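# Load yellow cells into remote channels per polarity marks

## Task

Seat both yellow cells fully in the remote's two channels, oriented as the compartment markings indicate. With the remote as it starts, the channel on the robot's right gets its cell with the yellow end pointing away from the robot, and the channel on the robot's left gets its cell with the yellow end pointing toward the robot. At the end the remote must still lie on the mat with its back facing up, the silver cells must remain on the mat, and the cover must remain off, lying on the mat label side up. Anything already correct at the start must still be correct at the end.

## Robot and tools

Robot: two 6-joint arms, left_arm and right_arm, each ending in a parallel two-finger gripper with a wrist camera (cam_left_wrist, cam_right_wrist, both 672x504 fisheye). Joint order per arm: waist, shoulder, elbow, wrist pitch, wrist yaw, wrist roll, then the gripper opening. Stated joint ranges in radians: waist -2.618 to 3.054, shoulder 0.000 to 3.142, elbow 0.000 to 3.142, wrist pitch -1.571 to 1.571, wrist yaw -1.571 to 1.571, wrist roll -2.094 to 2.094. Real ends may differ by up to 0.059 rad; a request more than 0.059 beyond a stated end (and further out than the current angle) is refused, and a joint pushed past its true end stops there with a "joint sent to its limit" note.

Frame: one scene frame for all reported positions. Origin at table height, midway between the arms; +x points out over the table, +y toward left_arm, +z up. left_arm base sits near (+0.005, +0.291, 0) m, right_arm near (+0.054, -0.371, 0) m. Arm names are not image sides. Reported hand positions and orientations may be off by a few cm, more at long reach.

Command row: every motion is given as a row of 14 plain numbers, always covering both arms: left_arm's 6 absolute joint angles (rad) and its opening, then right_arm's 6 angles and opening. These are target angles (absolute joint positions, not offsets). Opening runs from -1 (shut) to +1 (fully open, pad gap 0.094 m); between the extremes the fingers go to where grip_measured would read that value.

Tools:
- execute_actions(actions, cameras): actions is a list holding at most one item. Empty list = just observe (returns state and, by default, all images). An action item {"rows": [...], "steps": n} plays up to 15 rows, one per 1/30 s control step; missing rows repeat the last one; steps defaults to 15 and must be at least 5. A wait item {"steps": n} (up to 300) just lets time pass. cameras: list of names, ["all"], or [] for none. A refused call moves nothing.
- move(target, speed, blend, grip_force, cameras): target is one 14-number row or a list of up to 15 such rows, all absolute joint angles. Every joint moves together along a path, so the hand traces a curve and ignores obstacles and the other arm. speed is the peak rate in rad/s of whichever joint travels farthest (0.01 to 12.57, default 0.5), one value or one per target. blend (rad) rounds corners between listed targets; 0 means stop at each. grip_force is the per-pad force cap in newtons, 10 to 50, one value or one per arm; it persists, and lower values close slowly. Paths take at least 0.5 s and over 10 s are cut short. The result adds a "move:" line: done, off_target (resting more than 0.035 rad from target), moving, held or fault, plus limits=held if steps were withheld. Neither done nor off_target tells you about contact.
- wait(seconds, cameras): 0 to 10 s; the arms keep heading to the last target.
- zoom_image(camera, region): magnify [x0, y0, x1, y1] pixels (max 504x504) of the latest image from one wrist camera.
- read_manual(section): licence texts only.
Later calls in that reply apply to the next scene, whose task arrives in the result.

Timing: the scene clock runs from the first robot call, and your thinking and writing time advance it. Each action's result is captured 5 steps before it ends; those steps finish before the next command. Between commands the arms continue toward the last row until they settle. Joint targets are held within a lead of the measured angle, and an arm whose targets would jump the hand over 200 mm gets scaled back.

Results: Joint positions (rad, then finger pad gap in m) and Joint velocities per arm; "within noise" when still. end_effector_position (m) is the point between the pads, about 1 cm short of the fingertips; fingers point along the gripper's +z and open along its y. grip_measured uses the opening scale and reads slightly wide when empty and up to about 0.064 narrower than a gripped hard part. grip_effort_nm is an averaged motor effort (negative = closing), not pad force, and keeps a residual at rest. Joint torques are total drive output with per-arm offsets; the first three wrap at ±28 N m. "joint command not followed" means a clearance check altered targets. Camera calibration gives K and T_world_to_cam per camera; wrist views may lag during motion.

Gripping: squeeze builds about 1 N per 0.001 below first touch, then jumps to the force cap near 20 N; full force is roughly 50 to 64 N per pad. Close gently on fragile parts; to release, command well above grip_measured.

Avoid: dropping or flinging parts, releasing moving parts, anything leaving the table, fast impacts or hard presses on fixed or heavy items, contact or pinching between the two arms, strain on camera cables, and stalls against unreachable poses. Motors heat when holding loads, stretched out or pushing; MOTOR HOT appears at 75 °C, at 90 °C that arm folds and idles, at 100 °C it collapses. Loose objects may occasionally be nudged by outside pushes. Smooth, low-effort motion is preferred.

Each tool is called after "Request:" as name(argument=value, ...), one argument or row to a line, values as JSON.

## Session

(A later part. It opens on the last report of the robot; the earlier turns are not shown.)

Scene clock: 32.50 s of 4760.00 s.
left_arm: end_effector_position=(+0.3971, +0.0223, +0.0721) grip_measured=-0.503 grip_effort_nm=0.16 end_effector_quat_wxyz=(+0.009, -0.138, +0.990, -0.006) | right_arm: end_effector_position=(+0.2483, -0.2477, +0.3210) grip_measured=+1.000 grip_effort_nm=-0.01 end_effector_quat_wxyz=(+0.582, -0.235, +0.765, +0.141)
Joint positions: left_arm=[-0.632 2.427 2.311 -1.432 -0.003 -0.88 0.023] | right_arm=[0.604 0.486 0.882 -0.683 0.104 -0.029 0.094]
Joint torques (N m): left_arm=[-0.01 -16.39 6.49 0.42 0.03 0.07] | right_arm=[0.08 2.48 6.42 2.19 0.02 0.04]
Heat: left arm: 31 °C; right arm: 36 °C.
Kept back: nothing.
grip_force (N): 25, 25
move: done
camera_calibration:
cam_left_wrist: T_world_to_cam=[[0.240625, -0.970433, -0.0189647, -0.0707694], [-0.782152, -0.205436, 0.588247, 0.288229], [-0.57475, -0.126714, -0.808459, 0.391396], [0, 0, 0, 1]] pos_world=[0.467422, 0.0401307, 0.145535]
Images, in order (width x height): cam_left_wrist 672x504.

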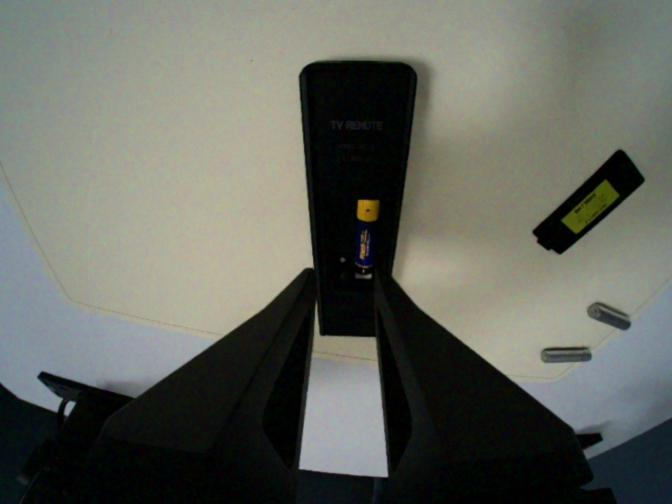

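Request:
move(
  target=[
    [-0.2,2.03,1.70,-1.24,0,-0.4,-0.5,0.604,0.486,0.882,-0.683,0.104,-0.029,1],
    [0.164,1.775,1.275,-1.067,0,-0.15,-0.5,0.604,0.486,0.882,-0.683,0.104,-0.029,1],
    [0.162,1.857,1.163,-0.888,0,-0.15,-0.5,0.604,0.486,0.882,-0.683,0.104,-0.029,1],
  ],
  speed=[0.8,0.8,0.25],
  blend=[0.12,0.02,0],
  cameras=["cam_left_wrist"],
)

Request:
zoom_image(
  camera="cam_left_wrist",
  region=[220, 150, 470, 350],
)

Scene clock: 35.70 s of 4760.00 s.
left_arm: end_effector_position=(+0.3135, +0.3523, +0.0173) grip_measured=-0.503 grip_effort_nm=0.16 end_effector_quat_wxyz=(-0.010, -0.175, +0.985, -0.001) | right_arm: end_effector_position=(+0.2483, -0.2477, +0.3210) grip_measured=+1.000 grip_effort_nm=-0.01 end_effector_quat_wxyz=(+0.582, -0.235, +0.765, +0.141)
Joint positions: left_arm=[0.166 1.842 1.172 -0.921 0.001 -0.157 0.023] | right_arm=[0.604 0.486 0.882 -0.683 0.104 -0.029 0.094]
Joint torques (N m): left_arm=[-0.25 -6.98 5.9 0.61 0.02 0.08] | right_arm=[0.08 2.48 6.42 2.19 0.02 0.04]
Heat: left arm: 31 °C; right arm: 36 °C.
Kept back: nothing.
grip_force (N): 25, 25
move: done
camera_calibration:
cam_left_wrist: T_world_to_cam=[[0.310428, -0.949935, -0.0354626, 0.239708], [-0.740364, -0.265005, 0.617765, 0.330256], [-0.596234, -0.165516, -0.785563, 0.360867], [0, 0, 0, 1]] pos_world=[0.38526, 0.374956, 0.0879641]
Images, in order (width x height): cam_left_wrist 672x504.

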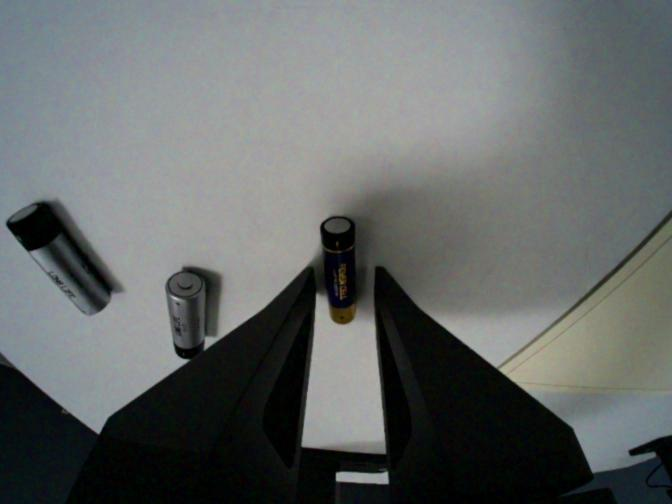

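Scaled by 2.016 from the camera's 672x504 image, which has a finer 960x720 frame.

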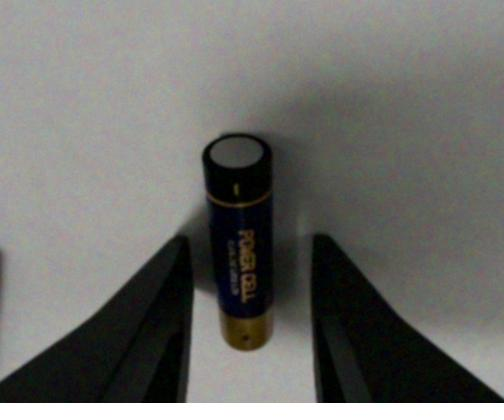

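Request:
move(
  target=[
    [0.162,1.857,1.163,-0.888,0,-0.15,-0.84,0.604,0.486,0.882,-0.683,0.104,-0.029,1],
    [0.166,1.78,1.24,-1.03,0,-0.15,-0.84,0.604,0.486,0.882,-0.683,0.104,-0.029,1],
  ],
  speed=0.3,
  cameras=["cam_left_wrist"],
)

Request:
zoom_image(
  camera="cam_left_wrist",
  region=[220, 180, 470, 350],
)

Scene clock: 38.23 s of 4760.00 s.
left_arm: end_effector_position=(+0.3091, +0.3514, +0.0405) grip_measured=-0.776 grip_effort_nm=-0.56 end_effector_quat_wxyz=(-0.016, -0.174, +0.985, -0.001) | right_arm: end_effector_position=(+0.2483, -0.2477, +0.3210) grip_measured=+1.000 grip_effort_nm=-0.01 end_effector_quat_wxyz=(+0.582, -0.235, +0.765, +0.141)
Joint positions: left_arm=[0.166 1.803 1.221 -1.02 0.001 -0.156 0.011] | right_arm=[0.604 0.486 0.882 -0.683 0.104 -0.029 0.094]
Joint torques (N m): left_arm=[0.03 -10.37 8.99 0.12 -0.01 0.09] | right_arm=[0.08 2.48 6.42 2.18 0.02 0.04]
Heat: left arm: 32 °C; right arm: 36 °C.
Kept back: nothing.
grip_force (N): 25, 25
move: done
camera_calibration:
cam_left_wrist: T_world_to_cam=[[0.309739, -0.950125, -0.0363939, 0.241289], [-0.733733, -0.263189, 0.626393, 0.309472], [-0.60473, -0.167315, -0.778658, 0.379257], [0, 0, 0, 1]] pos_world=[0.381681, 0.37416, 0.110242]
Images, in order (width x height): cam_left_wrist 672x504.

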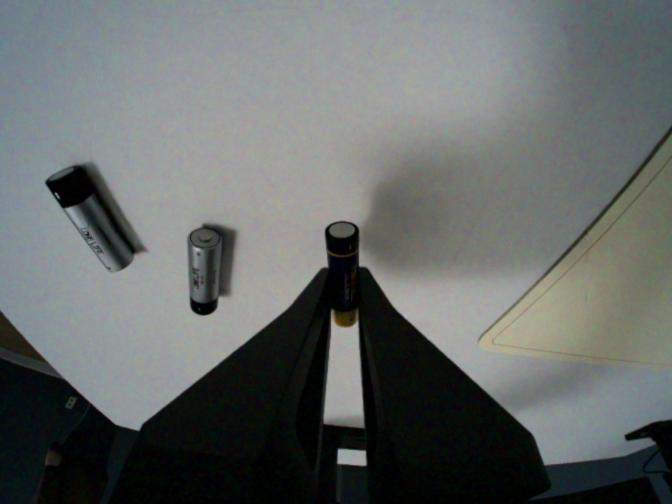

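Scaled by 2.016 from the camera's 672x504 image, which has a finer 960x720 frame.

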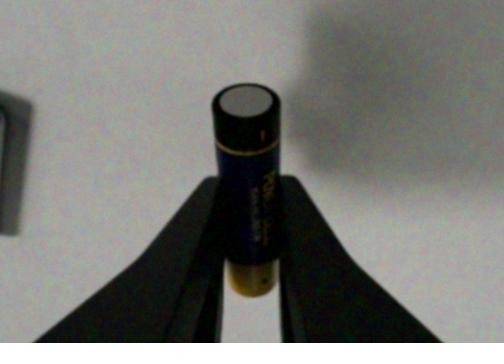

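Request:
move(
  target=[
    [-0.2,2.03,1.70,-1.24,0,-0.4,-0.84,0.604,0.486,0.882,-0.683,0.104,-0.029,1],
    [-0.646,2.4225,2.19,-1.347,0,-0.892,-0.84,0.604,0.486,0.882,-0.683,0.104,-0.029,1],
  ],
  speed=0.8,
  blend=0.12,
  cameras=["cam_left_wrist"],
)

Request:
zoom_image(
  camera="cam_left_wrist",
  region=[270, 160, 420, 340],
)

Scene clock: 40.53 s of 4760.00 s.
left_arm: end_effector_position=(+0.3846, +0.0190, +0.0464) grip_measured=-0.776 grip_effort_nm=-0.56 end_effector_quat_wxyz=(-0.003, -0.131, +0.991, -0.002) | right_arm: end_effector_position=(+0.2483, -0.2477, +0.3210) grip_measured=+1.000 grip_effort_nm=-0.01 end_effector_quat_wxyz=(+0.582, -0.235, +0.765, +0.141)
Joint positions: left_arm=[-0.649 2.402 2.164 -1.334 0.007 -0.883 0.011] | right_arm=[0.604 0.486 0.882 -0.683 0.104 -0.029 0.094]
Joint torques (N m): left_arm=[0.24 -11.81 10.09 0.15 -0.08 -0.08] | right_arm=[0.08 2.48 6.42 2.18 0.02 0.04]
Motor temperatures (°C): left_arm=[25 29 32 24 23 23 28] | right_arm=[26 23 30 37 23 25 22]
Heat: left arm: 32 °C; right arm: 37 °C.
Kept back: nothing.
grip_force (N): 25, 25
move: done
camera_calibration:
cam_left_wrist: T_world_to_cam=[[0.225788, -0.97372, -0.0298046, -0.065195], [-0.770265, -0.197174, 0.606477, 0.287293], [-0.596416, -0.113978, -0.794542, 0.370492], [0, 0, 0, 1]] pos_world=[0.45698, 0.0353932, 0.118192]
Images, in order (width x height): cam_left_wrist 672x504.

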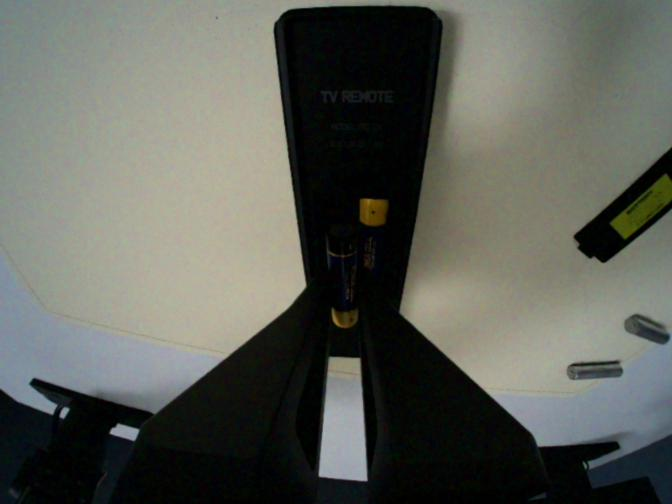

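Scaled by 2.800 from the camera's 672x504 image, which has a finer 960x720 frame.

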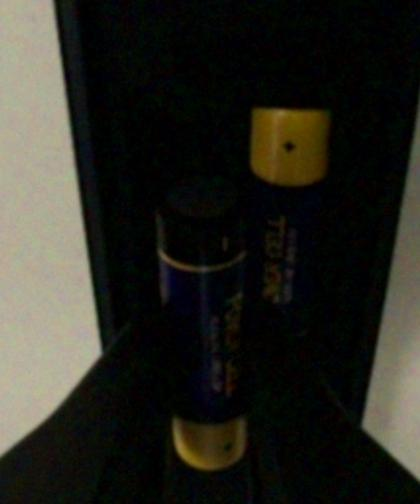

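Request:
move(
  target=[
    [-0.646,2.4225,2.11,-1.28,0,-0.892,-0.84,0.604,0.486,0.882,-0.683,0.104,-0.029,1],
    [-0.646,2.4225,2.085,-1.255,0,-0.892,-0.84,0.604,0.486,0.882,-0.683,0.104,-0.029,1],
  ],
  speed=[0.2,0.1],
  cameras=["cam_left_wrist"],
)

Request:
zoom_image(
  camera="cam_left_wrist",
  region=[270, 160, 420, 340],
)

Scene clock: 42.03 s of 4760.00 s.
left_arm: end_effector_position=(+0.3832, +0.0199, +0.0348) grip_measured=-0.776 grip_effort_nm=-0.56 end_effector_quat_wxyz=(-0.005, -0.131, +0.991, +0.000) | right_arm: end_effector_position=(+0.2483, -0.2477, +0.3210) grip_measured=+1.000 grip_effort_nm=-0.01 end_effector_quat_wxyz=(+0.582, -0.235, +0.765, +0.141)
Joint positions: left_arm=[-0.649 2.402 2.118 -1.293 0.008 -0.884 0.011] | right_arm=[0.604 0.486 0.882 -0.683 0.104 -0.029 0.094]
Joint torques (N m): left_arm=[0.2 -11.79 4.48 0.69 -0.08 -0.07] | right_arm=[0.08 2.47 6.42 2.18 0.02 0.04]
Heat: left arm: 32 °C; right arm: 37 °C.
Kept back: nothing.
grip_force (N): 25, 25
move: off_target (left_arm); left_arm: the wrist pitch is farthest, 0.038 rad from its target
camera_calibration:
cam_left_wrist: T_world_to_cam=[[0.22641, -0.973451, -0.0336407, -0.0645146], [-0.767015, -0.199471, 0.609835, 0.292118], [-0.600355, -0.11227, -0.791814, 0.361825], [0, 0, 0, 1]] pos_world=[0.45589, 0.0360892, 0.106184]
Images, in order (width x height): cam_left_wrist 672x504.

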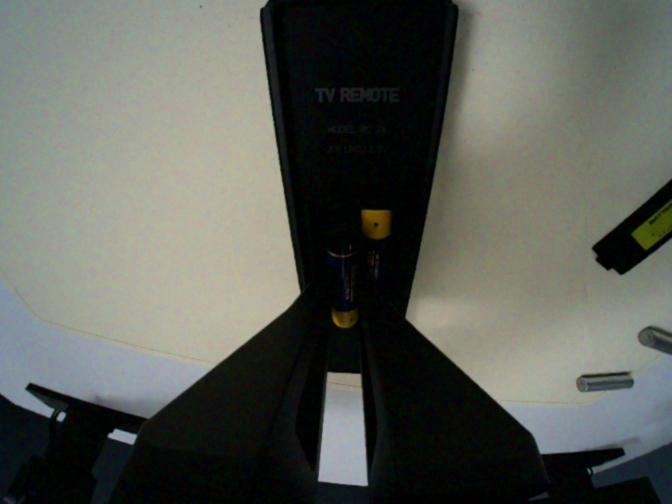

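Scaled by 2.800 from the camera's 672x504 image, which has a finer 960x720 frame.

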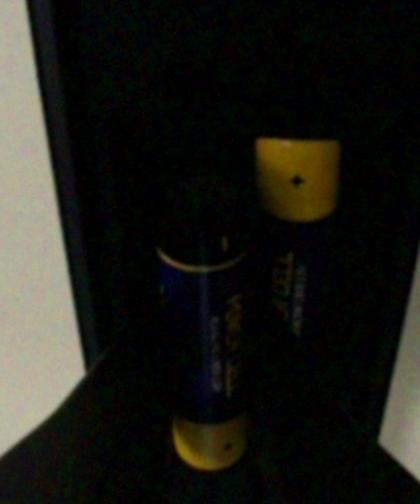

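Request:
move(
  target=[-0.644,2.418,2.13,-1.258,0,-0.892,-0.84,0.604,0.486,0.882,-0.683,0.104,-0.029,1],
  speed=0.2,
  cameras=["cam_left_wrist"],
)

Request:
zoom_image(
  camera="cam_left_wrist",
  region=[270, 160, 420, 340],
)

Scene clock: 43.10 s of 4760.00 s.
left_arm: end_effector_position=(+0.3834, +0.0197, +0.0351) grip_measured=-0.776 grip_effort_nm=-0.56 end_effector_quat_wxyz=(-0.005, -0.131, +0.991, -0.001) | right_arm: end_effector_position=(+0.2483, -0.2477, +0.3210) grip_measured=+1.000 grip_effort_nm=-0.01 end_effector_quat_wxyz=(+0.582, -0.235, +0.765, +0.141)
Joint positions: left_arm=[-0.649 2.402 2.119 -1.293 0.008 -0.884 0.011] | right_arm=[0.604 0.486 0.882 -0.683 0.104 -0.029 0.094]
Joint torques (N m): left_arm=[0.35 -12.14 8.64 0.64 -0.07 -0.07] | right_arm=[0.08 2.47 6.41 2.18 0.02 0.04]
Heat: left arm: 32 °C; right arm: 37 °C.
Kept back: nothing.
grip_force (N): 25, 25
move: done
camera_calibration:
cam_left_wrist: T_world_to_cam=[[0.226408, -0.973484, -0.032672, -0.0647431], [-0.767583, -0.198969, 0.609285, 0.292305], [-0.59963, -0.112868, -0.792278, 0.361991], [0, 0, 0, 1]] pos_world=[0.456088, 0.0359907, 0.106585]
Images, in order (width x height): cam_left_wrist 672x504.

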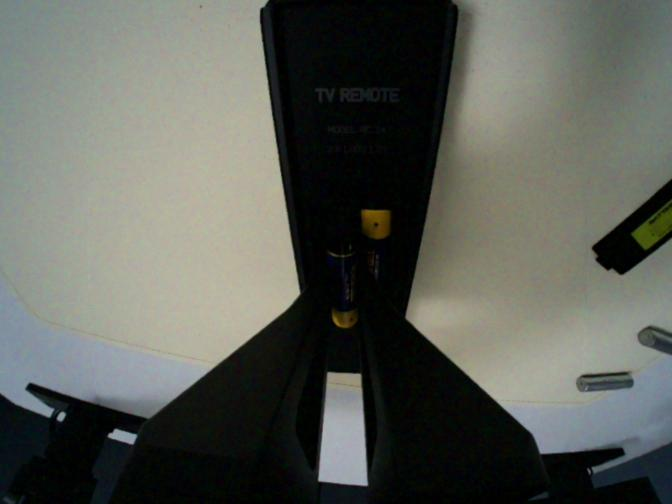

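Scaled by 2.800 from the camera's 672x504 image, which has a finer 960x720 frame.

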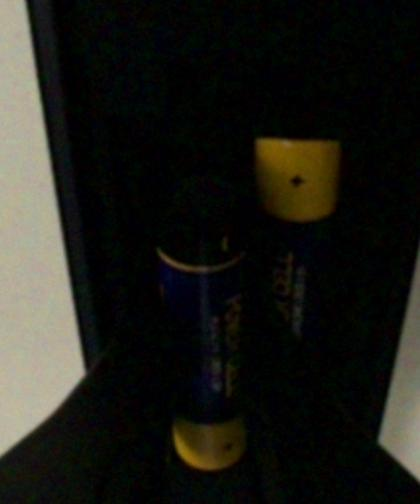

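Request:
move(
  target=[
    [-0.644,2.418,2.13,-1.258,0,-0.892,-0.7,0.604,0.486,0.882,-0.683,0.104,-0.029,1],
    [-0.644,2.37,2.13,-1.30,0,-0.892,-0.65,0.604,0.486,0.882,-0.683,0.104,-0.029,1],
    [-0.644,2.29,2.12,-1.30,0,-0.892,-0.65,0.604,0.486,0.882,-0.683,0.104,-0.029,1],
  ],
  speed=[0.2,0.3,0.3],
  blend=[0,0.04,0],
  cameras=["cam_left_wrist"],
)

Request:
zoom_image(
  camera="cam_left_wrist",
  region=[290, 130, 410, 280],
)

Scene clock: 45.97 s of 4760.00 s.
left_arm: end_effector_position=(+0.3882, +0.0158, +0.0737) grip_measured=-0.653 grip_effort_nm=0.17 end_effector_quat_wxyz=(+0.026, -0.131, +0.990, -0.031) | right_arm: end_effector_position=(+0.2483, -0.2477, +0.3210) grip_measured=+1.000 grip_effort_nm=-0.01 end_effector_quat_wxyz=(+0.582, -0.235, +0.765, +0.141)
Joint positions: left_arm=[-0.649 2.318 2.123 -1.294 0.01 -0.884 0.016] | right_arm=[0.604 0.486 0.882 -0.683 0.104 -0.029 0.094]
Joint torques (N m): left_arm=[0.39 -15.92 7.47 0.38 -0.09 -0.05] | right_arm=[0.08 2.48 6.41 2.18 0.02 0.04]
Heat: left arm: 32 °C; right arm: 37 °C.
Kept back: nothing.
grip_force (N): 25, 25
move: done; blend cut to 0 rad at target 2
camera_calibration:
cam_left_wrist: T_world_to_cam=[[0.22709, -0.973285, 0.0338517, -0.0735058], [-0.808347, -0.168992, 0.56393, 0.290411], [-0.543144, -0.155427, -0.825128, 0.376144], [0, 0, 0, 1]] pos_world=[0.455745, 0.035998, 0.149083]
Images, in order (width x height): cam_left_wrist 672x504.

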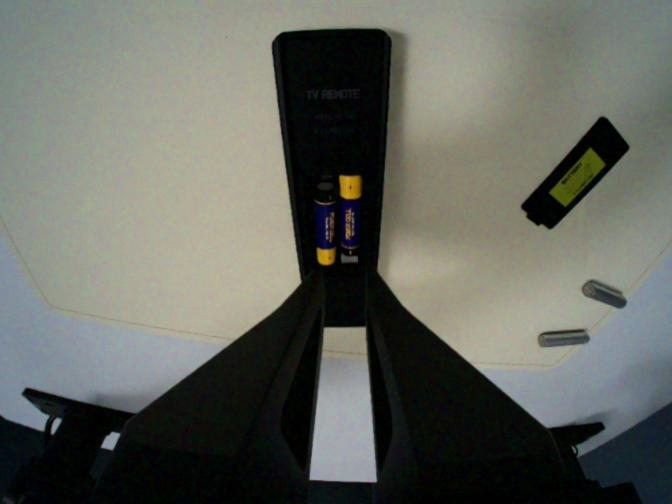

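Scaled by 3.360 from the camera's 672x504 image, which has a finer 960x720 frame.

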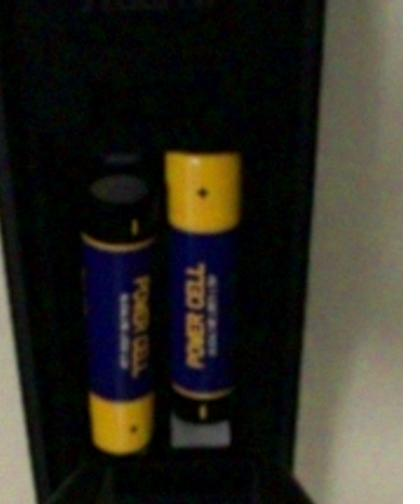

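Request:
move(
  target=[
    [-0.612,2.475,2.355,-1.447,-0.02,-0.86,-1,0.604,0.486,0.882,-0.683,0.104,-0.029,1],
    [-0.612,2.48,2.245,-1.355,-0.02,-0.86,-1,0.604,0.486,0.882,-0.683,0.104,-0.029,1],
  ],
  speed=[0.4,0.2],
  blend=0.02,
  cameras=["cam_left_wrist"],
)

Request:
zoom_image(
  camera="cam_left_wrist",
  region=[270, 190, 420, 340],
)

Scene clock: 48.20 s of 4760.00 s.
left_arm: end_effector_position=(+0.4024, +0.0281, +0.0451) grip_measured=-0.989 grip_effort_nm=-0.56 end_effector_quat_wxyz=(+0.002, -0.139, +0.990, +0.001) | right_arm: end_effector_position=(+0.2483, -0.2477, +0.3210) grip_measured=+1.000 grip_effort_nm=-0.01 end_effector_quat_wxyz=(+0.582, -0.235, +0.765, +0.141)
Joint positions: left_arm=[-0.616 2.456 2.254 -1.369 -0.004 -0.866 0.001] | right_arm=[0.604 0.486 0.882 -0.683 0.104 -0.029 0.094]
Joint torques (N m): left_arm=[0.42 -11.78 6.57 0.39 -0.17 0.09] | right_arm=[0.08 2.47 6.42 2.18 0.02 0.04]
Heat: left arm: 32 °C; right arm: 37 °C.
Kept back: nothing.
grip_force (N): 25, 25
move: done
camera_calibration:
cam_left_wrist: T_world_to_cam=[[0.241325, -0.969778, -0.0359652, -0.0666024], [-0.771937, -0.214289, 0.598493, 0.305157], [-0.588112, -0.116668, -0.800321, 0.378025], [0, 0, 0, 1]] pos_world=[0.473956, 0.0449059, 0.117511]
Images, in order (width x height): cam_left_wrist 672x504.

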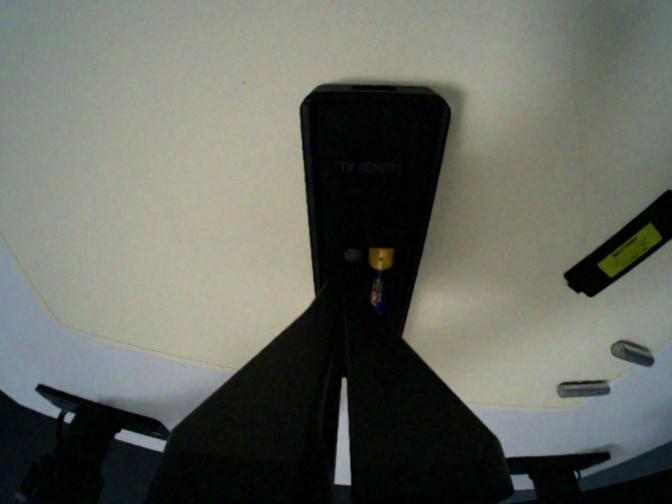

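Scaled by 3.360 from the camera's 672x504 image, which has a finer 960x720 frame.

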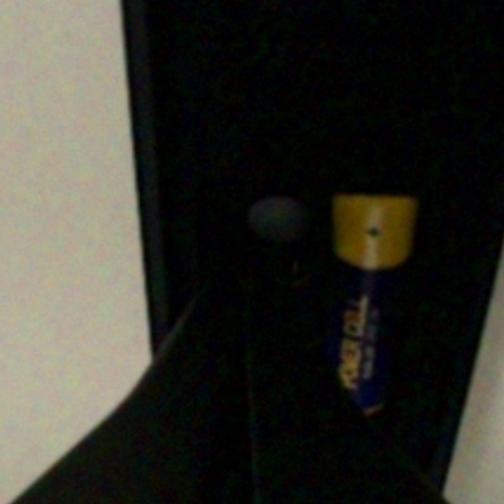

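Request:
move(
  target=[
    [-0.633,2.45,2.245,-1.355,-0.01,-0.868,-1,0.604,0.486,0.882,-0.683,0.104,-0.029,1],
    [-0.630,2.488,2.24,-1.352,-0.01,-0.868,-1,0.604,0.486,0.882,-0.683,0.104,-0.029,1],
  ],
  speed=[0.3,0.2],
  cameras=["cam_left_wrist"],
)

Request:
zoom_image(
  camera="cam_left_wrist",
  region=[270, 190, 420, 340],
)

Scene clock: 49.90 s of 4760.00 s.
left_arm: end_effector_position=(+0.3996, +0.0231, +0.0425) grip_measured=-0.989 grip_effort_nm=-0.56 end_effector_quat_wxyz=(+0.001, -0.133, +0.991, +0.002) | right_arm: end_effector_position=(+0.2483, -0.2477, +0.3210) grip_measured=+1.000 grip_effort_nm=-0.01 end_effector_quat_wxyz=(+0.582, -0.235, +0.765, +0.141)
Joint positions: left_arm=[-0.628 2.461 2.254 -1.365 -0.004 -0.866 0.001] | right_arm=[0.604 0.486 0.882 -0.683 0.104 -0.029 0.094]
Joint torques (N m): left_arm=[-0.2 -11.66 6.08 0.42 -0.07 -0.02] | right_arm=[0.08 2.48 6.41 2.18 0.02 0.03]
Heat: left arm: 32 °C; right arm: 37 °C.
Kept back: nothing.
grip_force (N): 25, 25
move: done
camera_calibration:
cam_left_wrist: T_world_to_cam=[[0.229695, -0.972534, -0.0376565, -0.0659621], [-0.773298, -0.205859, 0.599693, 0.303779], [-0.590974, -0.108627, -0.799344, 0.37464], [0, 0, 0, 1]] pos_world=[0.471465, 0.0390812, 0.114808]
Images, in order (width x height): cam_left_wrist 672x504.

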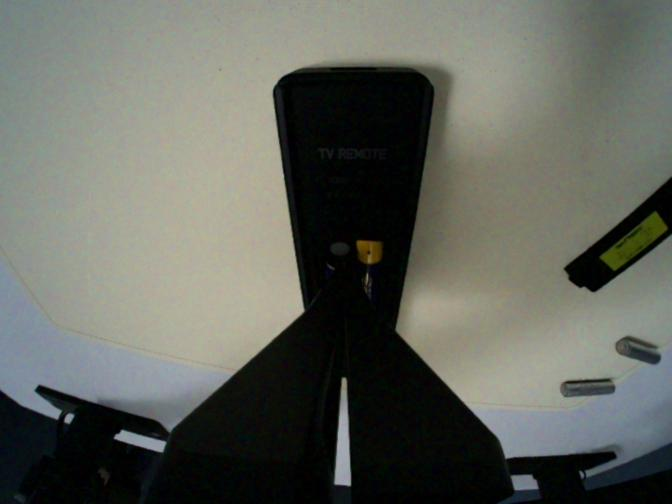

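Scaled by 3.360 from the camera's 672x504 image, which has a finer 960x720 frame.

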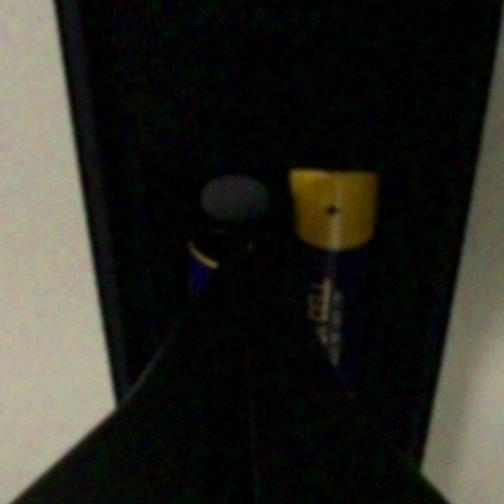

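Request:
move(
  target=[-0.628,2.535,2.235,-1.31,-0.01,-0.868,-1,0.604,0.486,0.882,-0.683,0.104,-0.029,1],
  speed=0.12,
  cameras=["cam_left_wrist"],
)

Request:
zoom_image(
  camera="cam_left_wrist",
  region=[270, 190, 420, 340],
)

Request:
move(
  target=[-0.628,2.585,2.235,-1.265,-0.01,-0.868,-1,0.604,0.486,0.882,-0.683,0.104,-0.029,1],
  speed=0.12,
  cameras=["cam_left_wrist"],
)

Request:
zoom_image(
  camera="cam_left_wrist",
  region=[270, 190, 420, 340],
)

Scene clock: 50.87 s of 4760.00 s.
left_arm: end_effector_position=(+0.4024, +0.0210, +0.0347) grip_measured=-0.989 grip_effort_nm=-0.56 end_effector_quat_wxyz=(+0.002, -0.133, +0.991, +0.001) | right_arm: end_effector_position=(+0.2483, -0.2477, +0.3210) grip_measured=+1.000 grip_effort_nm=-0.01 end_effector_quat_wxyz=(+0.582, -0.235, +0.765, +0.141)
Joint positions: left_arm=[-0.628 2.478 2.254 -1.346 -0.004 -0.866 0.001] | right_arm=[0.604 0.486 0.882 -0.683 0.104 -0.029 0.094]
Joint torques (N m): left_arm=[-0.1 -9.09 5.71 0.66 -0.06 0] | right_arm=[0.08 2.48 6.42 2.18 0.02 0.04]
Heat: left arm: 32 °C; right arm: 38 °C.
Kept back: nothing.
grip_force (N): 25, 25
move: off_target (left_arm); left_arm: the shoulder is farthest, 0.057 rad from its target
camera_calibration:
cam_left_wrist: T_world_to_cam=[[0.229742, -0.972616, -0.0351646, -0.0690948], [-0.774349, -0.204558, 0.598782, 0.310557], [-0.589578, -0.110336, -0.80014, 0.369431], [0, 0, 0, 1]] pos_world=[0.474162, 0.0370855, 0.107211]
Images, in order (width x height): cam_left_wrist 672x504.

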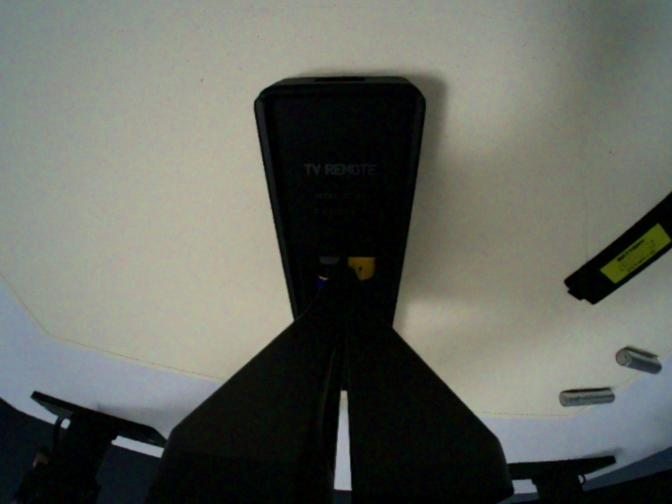

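Scaled by 3.360 from the camera's 672x504 image, which has a finer 960x720 frame.

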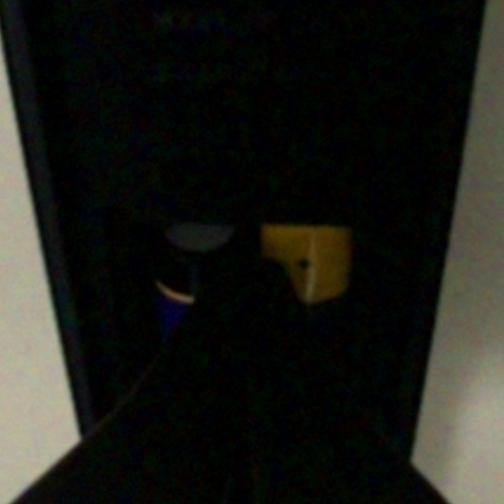

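Scene clock: 51.60 s of 4760.00 s.
left_arm: end_effector_position=(+0.4027, +0.0208, +0.0334) grip_measured=-0.989 grip_effort_nm=-0.57 end_effector_quat_wxyz=(+0.000, -0.133, +0.991, +0.002) | right_arm: end_effector_position=(+0.2483, -0.2477, +0.3210) grip_measured=+1.000 grip_effort_nm=-0.01 end_effector_quat_wxyz=(+0.582, -0.235, +0.765, +0.141)
Joint positions: left_arm=[-0.628 2.485 2.262 -1.349 -0.004 -0.866 0.001] | right_arm=[0.604 0.486 0.882 -0.683 0.104 -0.029 0.094]
Joint torques (N m): left_arm=[0.02 -5.38 5.01 1.18 -0.08 0.01] | right_arm=[0.09 2.48 6.42 2.18 0.02 0.04]
Heat: left arm: 32 °C; right arm: 38 °C.
Kept back: nothing.
grip_force (N): 25, 25
move: off_target (left_arm); left_arm: the shoulder is farthest, 0.100 rad from its target
camera_calibration:
cam_left_wrist: T_world_to_cam=[[0.229676, -0.972545, -0.0374712, -0.0692866], [-0.772839, -0.205645, 0.600358, 0.310943], [-0.591581, -0.108929, -0.798853, 0.369255], [0, 0, 0, 1]] pos_world=[0.474667, 0.036782, 0.105707]
Images, in order (width x height): cam_left_wrist 672x504.

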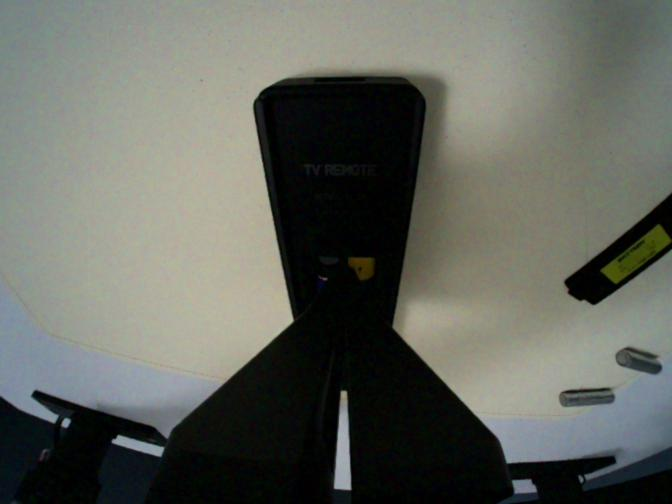

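Scaled by 3.360 from the camera's 672x504 image, which has a finer 960x720 frame.

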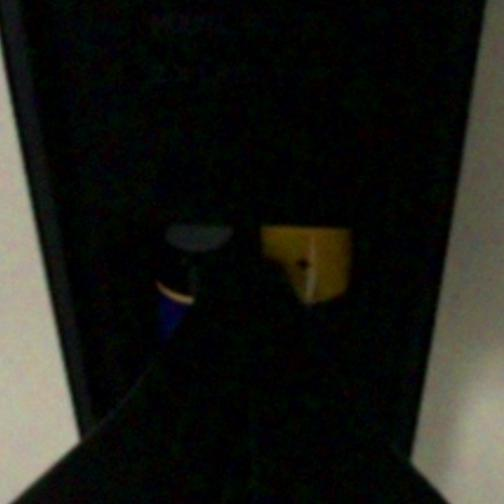

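Request:
move(
  target=[
    [-0.615,2.40,2.225,-1.345,-0.005,-0.862,-1,0.604,0.486,0.882,-0.683,0.104,-0.029,1],
    [-0.626,2.472,2.225,-1.345,-0.005,-0.862,-1,0.604,0.486,0.882,-0.683,0.104,-0.029,1],
  ],
  speed=[0.3,0.2],
  cameras=["cam_left_wrist"],
)

Request:
zoom_image(
  camera="cam_left_wrist",
  region=[270, 190, 420, 340],
)

Scene clock: 53.77 s of 4760.00 s.
left_arm: end_effector_position=(+0.4036, +0.0244, +0.0442) grip_measured=-0.989 grip_effort_nm=-0.57 end_effector_quat_wxyz=(+0.008, -0.136, +0.991, -0.005) | right_arm: end_effector_position=(+0.2483, -0.2477, +0.3210) grip_measured=+1.000 grip_effort_nm=-0.01 end_effector_quat_wxyz=(+0.582, -0.235, +0.765, +0.141)
Joint positions: left_arm=[-0.621 2.447 2.234 -1.34 -0.004 -0.866 0.001] | right_arm=[0.604 0.486 0.882 -0.683 0.104 -0.029 0.094]
Joint torques (N m): left_arm=[-0.43 -11.75 6.68 0.28 -0.01 0.04] | right_arm=[0.08 2.48 6.41 2.18 0.02 0.04]
Heat: left arm: 32 °C; right arm: 38 °C.
Kept back: nothing.
grip_force (N): 25, 25
move: done
camera_calibration:
cam_left_wrist: T_world_to_cam=[[0.237242, -0.971195, -0.0222737, -0.0693723], [-0.781531, -0.204429, 0.589422, 0.309876], [-0.576998, -0.122428, -0.807518, 0.373646], [0, 0, 0, 1]] pos_world=[0.474229, 0.0417187, 0.117533]
Images, in order (width x height): cam_left_wrist 672x504.

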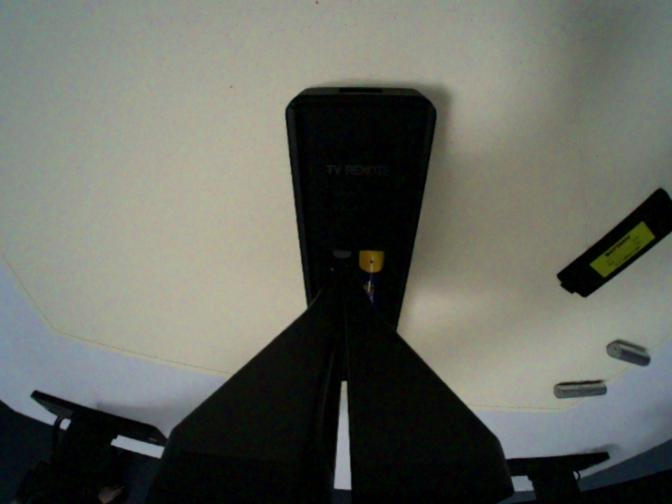

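Scaled by 3.360 from the camera's 672x504 image, which has a finer 960x720 frame.

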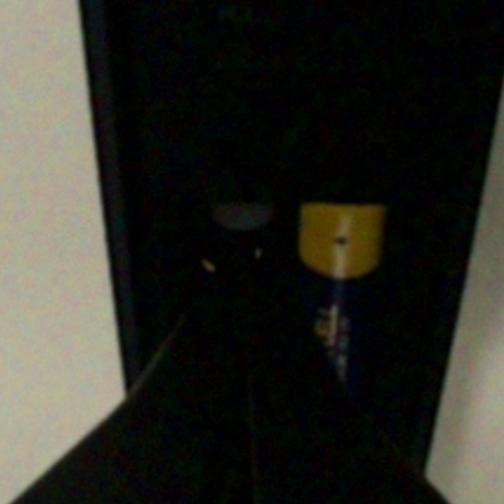

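Request:
move(
  target=[-0.611,2.53,2.22,-1.345,-0.005,-0.862,-1,0.604,0.486,0.882,-0.683,0.104,-0.029,1],
  speed=0.12,
  cameras=["cam_left_wrist"],
)

Request:
zoom_image(
  camera="cam_left_wrist",
  region=[270, 190, 420, 340],
)

Request:
move(
  target=[-0.614,2.585,2.22,-1.30,-0.005,-0.862,-1,0.604,0.486,0.882,-0.683,0.104,-0.029,1],
  speed=0.12,
  cameras=["cam_left_wrist"],
)

Request:
zoom_image(
  camera="cam_left_wrist",
  region=[270, 190, 420, 340],
)

Scene clock: 54.73 s of 4760.00 s.
left_arm: end_effector_position=(+0.4025, +0.0263, +0.0354) grip_measured=-0.989 grip_effort_nm=-0.56 end_effector_quat_wxyz=(+0.000, -0.137, +0.991, +0.002) | right_arm: end_effector_position=(+0.2483, -0.2477, +0.3210) grip_measured=+1.000 grip_effort_nm=-0.01 end_effector_quat_wxyz=(+0.582, -0.235, +0.765, +0.141)
Joint positions: left_arm=[-0.619 2.466 2.234 -1.342 -0.003 -0.866 0.001] | right_arm=[0.604 0.486 0.882 -0.683 0.104 -0.029 0.094]
Joint torques (N m): left_arm=[0.57 -8.31 6.2 0.25 -0.03 0.05] | right_arm=[0.08 2.48 6.42 2.18 0.02 0.04]
Heat: left arm: 32 °C; right arm: 38 °C.
Kept back: nothing.
grip_force (N): 25, 25
move: off_target (left_arm); left_arm: the shoulder is farthest, 0.064 rad from its target
camera_calibration:
cam_left_wrist: T_world_to_cam=[[0.238983, -0.970311, -0.0372087, -0.067633], [-0.770358, -0.212784, 0.601058, 0.309843], [-0.591131, -0.114979, -0.798338, 0.37134], [0, 0, 0, 1]] pos_world=[0.474364, 0.0430008, 0.107705]
Images, in order (width x height): cam_left_wrist 672x504.

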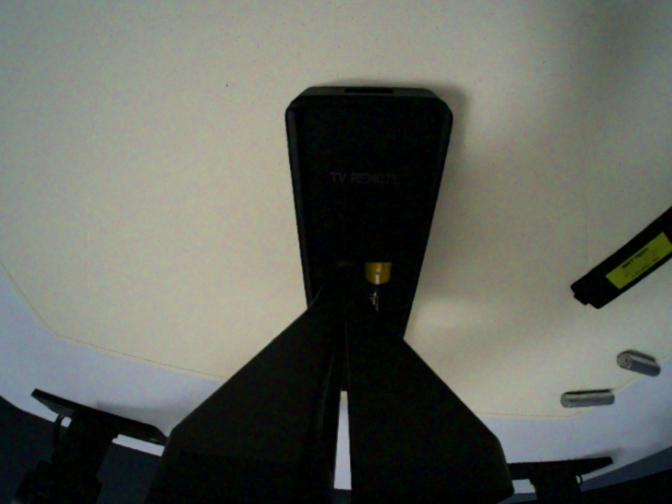

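Scaled by 3.360 from the camera's 672x504 image, which has a finer 960x720 frame.

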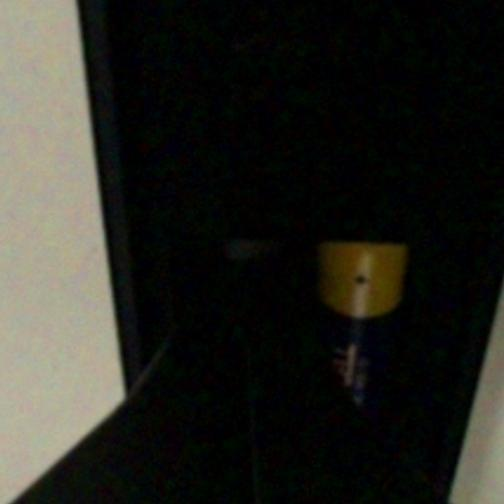

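Scene clock: 55.47 s of 4760.00 s.
left_arm: end_effector_position=(+0.4028, +0.0261, +0.0339) grip_measured=-0.989 grip_effort_nm=-0.56 end_effector_quat_wxyz=(-0.003, -0.137, +0.990, +0.005) | right_arm: end_effector_position=(+0.2483, -0.2477, +0.3210) grip_measured=+1.000 grip_effort_nm=-0.01 end_effector_quat_wxyz=(+0.582, -0.235, +0.765, +0.141)
Joint positions: left_arm=[-0.619 2.48 2.255 -1.356 -0.003 -0.866 0.001] | right_arm=[0.604 0.486 0.882 -0.683 0.104 -0.029 0.094]
Joint torques (N m): left_arm=[0.32 -4.86 4.26 0.85 -0.02 0.07] | right_arm=[0.08 2.48 6.42 2.18 0.02 0.04]
Heat: left arm: 32 °C; right arm: 38 °C.
Kept back: nothing.
grip_force (N): 25, 25
move: off_target (left_arm); left_arm: the shoulder is farthest, 0.105 rad from its target
camera_calibration:
cam_left_wrist: T_world_to_cam=[[0.238676, -0.97014, -0.0431458, -0.0676299], [-0.766393, -0.215463, 0.605159, 0.309365], [-0.596386, -0.11137, -0.794935, 0.372142], [0, 0, 0, 1]] pos_world=[0.475177, 0.0424917, 0.105695]
Images, in order (width x height): cam_left_wrist 672x504.

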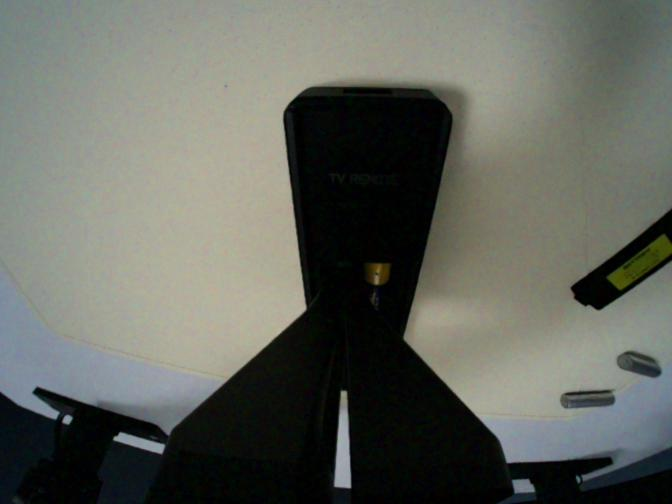

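Scaled by 3.360 from the camera's 672x504 image, which has a finer 960x720 frame.

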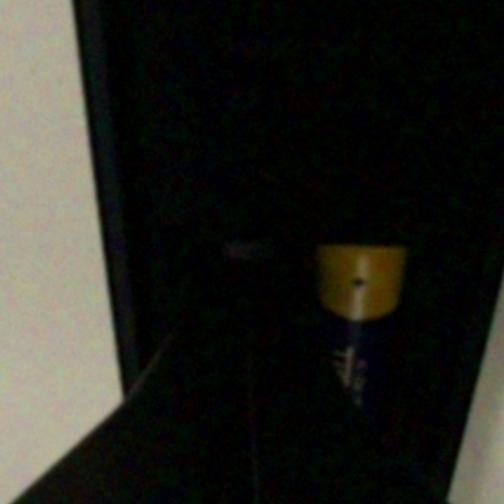

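Request:
move(
  target=[
    [-0.616,2.38,2.25,-1.40,0,-0.87,-1,0.604,0.486,0.882,-0.683,0.104,-0.029,1],
    [-0.676,2.41,2.27,-1.41,0,-0.92,-1,0.604,0.486,0.882,-0.683,0.104,-0.029,1],
    [-0.676,2.445,2.184,-1.328,0,-0.92,-1,0.604,0.486,0.882,-0.683,0.104,-0.029,1],
  ],
  speed=[0.3,0.3,0.2],
  blend=[0.03,0.02,0],
  cameras=["cam_left_wrist"],
)

Request:
zoom_image(
  camera="cam_left_wrist",
  region=[270, 150, 420, 320],
)

Scene clock: 57.83 s of 4760.00 s.
left_arm: end_effector_position=(+0.3792, +0.0059, +0.0427) grip_measured=-0.989 grip_effort_nm=-0.56 end_effector_quat_wxyz=(-0.002, -0.129, +0.992, +0.001) | right_arm: end_effector_position=(+0.2483, -0.2477, +0.3210) grip_measured=+1.000 grip_effort_nm=-0.01 end_effector_quat_wxyz=(+0.582, -0.235, +0.765, +0.141)
Joint positions: left_arm=[-0.681 2.427 2.193 -1.342 0.001 -0.911 0.001] | right_arm=[0.604 0.486 0.882 -0.683 0.104 -0.029 0.094]
Joint torques (N m): left_arm=[0.39 -12.21 6.65 0.39 0 -0.07] | right_arm=[0.08 2.47 6.42 2.19 0.02 0.04]
Heat: left arm: 32 °C; right arm: 38 °C.
Kept back: nothing.
grip_force (N): 25, 25
move: done
camera_calibration:
cam_left_wrist: T_world_to_cam=[[0.2229, -0.974158, -0.0364854, -0.0754562], [-0.77141, -0.199144, 0.604375, 0.283329], [-0.596023, -0.10657, -0.795864, 0.362734], [0, 0, 0, 1]] pos_world=[0.451579, 0.0215735, 0.114697]
Images, in order (width x height): cam_left_wrist 672x504.

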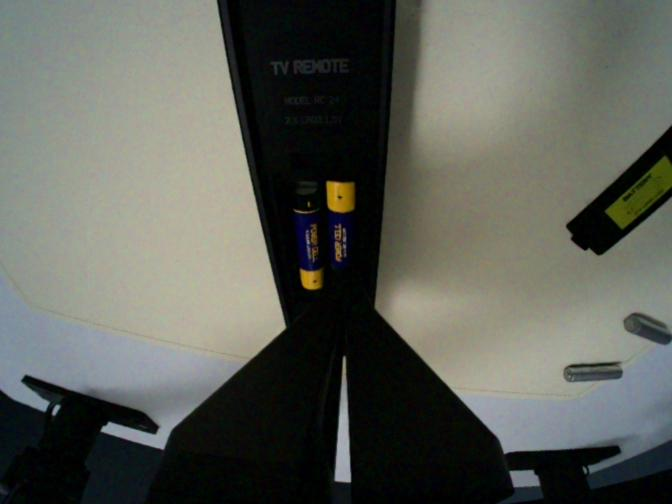

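Scaled by 2.965 from the camera's 672x504 image, which has a finer 960x720 frame.

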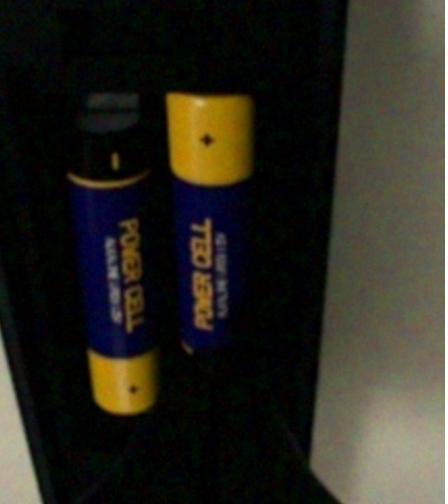

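Request:
move(
  target=[
    [-0.672,2.50,2.175,-1.32,0,-0.92,-1,0.604,0.486,0.882,-0.683,0.104,-0.029,1],
    [-0.674,2.548,2.175,-1.27,0,-0.92,-1,0.604,0.486,0.882,-0.683,0.104,-0.029,1],
  ],
  speed=0.12,
  cameras=["cam_left_wrist"],
)

Request:
zoom_image(
  camera="cam_left_wrist",
  region=[270, 150, 420, 320],
)

Request:
move(
  target=[
    [-0.674,2.40,2.19,-1.345,0,-0.92,-1,0.604,0.486,0.882,-0.683,0.104,-0.029,1],
    [-0.66,2.25,2.12,-1.35,0,-0.9,-1,0.604,0.486,0.882,-0.683,0.104,-0.029,1],
  ],
  speed=0.4,
  blend=0.05,
  cameras=["cam_left_wrist"],
)

Request:
zoom_image(
  camera="cam_left_wrist",
  region=[280, 130, 420, 290],
)

Scene clock: 59.47 s of 4760.00 s.
left_arm: end_effector_position=(+0.3793, +0.0059, +0.0342) grip_measured=-0.989 grip_effort_nm=-0.57 end_effector_quat_wxyz=(-0.008, -0.130, +0.991, +0.007) | right_arm: end_effector_position=(+0.2483, -0.2477, +0.3210) grip_measured=+1.000 grip_effort_nm=-0.01 end_effector_quat_wxyz=(+0.582, -0.235, +0.765, +0.141)
Joint positions: left_arm=[-0.681 2.451 2.202 -1.343 0.001 -0.913 0.001] | right_arm=[0.604 0.486 0.882 -0.683 0.104 -0.029 0.094]
Joint torques (N m): left_arm=[0.47 -5.3 4.88 1.03 -0.04 -0.07] | right_arm=[0.08 2.48 6.42 2.18 0.02 0.04]
Heat: left arm: 32 °C; right arm: 38 °C.
Kept back: nothing.
grip_force (N): 25, 25
move: off_target (left_arm); left_arm: the shoulder is farthest, 0.097 rad from its target
camera_calibration:
cam_left_wrist: T_world_to_cam=[[0.223423, -0.973499, -0.0488025, -0.0756537], [-0.763397, -0.205895, 0.612235, 0.285219], [-0.606059, -0.0995317, -0.789168, 0.359481], [0, 0, 0, 1]] pos_world=[0.452504, 0.0208562, 0.105377]
Images, in order (width x height): cam_left_wrist 672x504.

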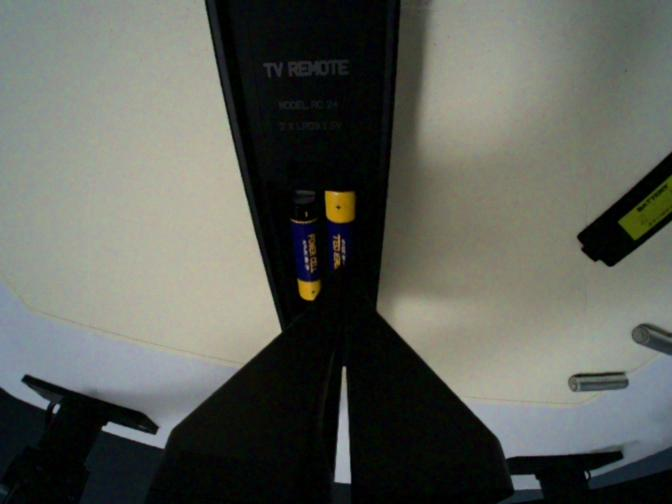

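Scaled by 2.965 from the camera's 672x504 image, which has a finer 960x720 frame.

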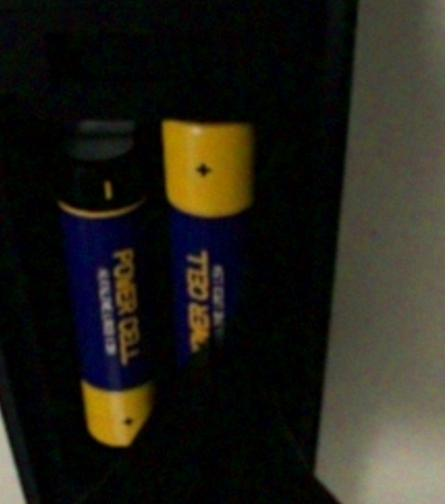

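Scene clock: 60.77 s of 4760.00 s.
left_arm: end_effector_position=(+0.3771, +0.0164, +0.0967) grip_measured=-0.989 grip_effort_nm=-0.56 end_effector_quat_wxyz=(+0.031, -0.134, +0.990, -0.031) | right_arm: end_effector_position=(+0.2483, -0.2477, +0.3210) grip_measured=+1.000 grip_effort_nm=-0.01 end_effector_quat_wxyz=(+0.582, -0.235, +0.765, +0.141)
Joint positions: left_arm=[-0.665 2.27 2.131 -1.345 0.001 -0.906 0.001] | right_arm=[0.604 0.486 0.882 -0.683 0.104 -0.029 0.094]
Joint torques (N m): left_arm=[0.4 -14.64 6.74 0.39 0 0.08] | right_arm=[0.08 2.48 6.42 2.18 0.02 0.03]
Heat: left arm: 32 °C; right arm: 38 °C.
Kept back: nothing.
grip_force (N): 25, 25
move: done
camera_calibration:
cam_left_wrist: T_world_to_cam=[[0.232622, -0.971985, 0.0336335, -0.0733997], [-0.812156, -0.175113, 0.55654, 0.270848], [-0.53506, -0.156779, -0.830139, 0.386645], [0, 0, 0, 1]] pos_world=[0.443924, 0.0367037, 0.1727]
Images, in order (width x height): cam_left_wrist 672x504.

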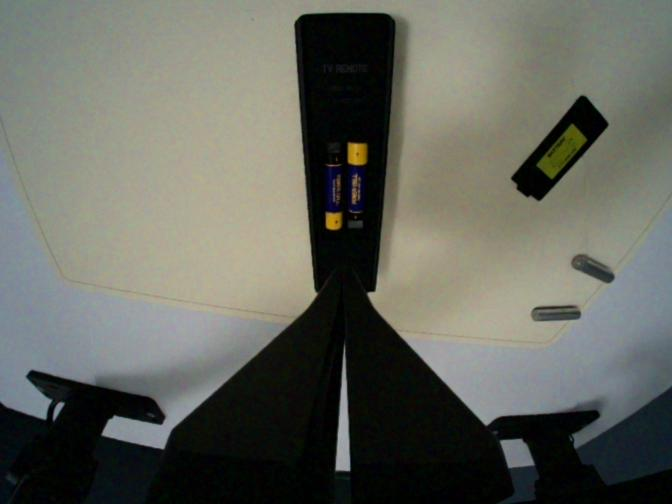

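Scaled by 3.150 from the camera's 672x504 image, which has a finer 960x720 frame.

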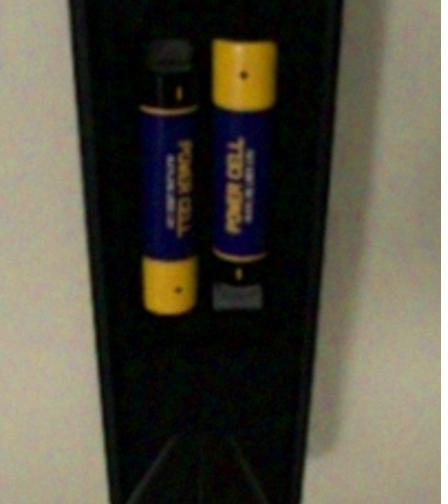

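Request:
finished_scene(
  scene=2,
)

The scene is finished: the task was done.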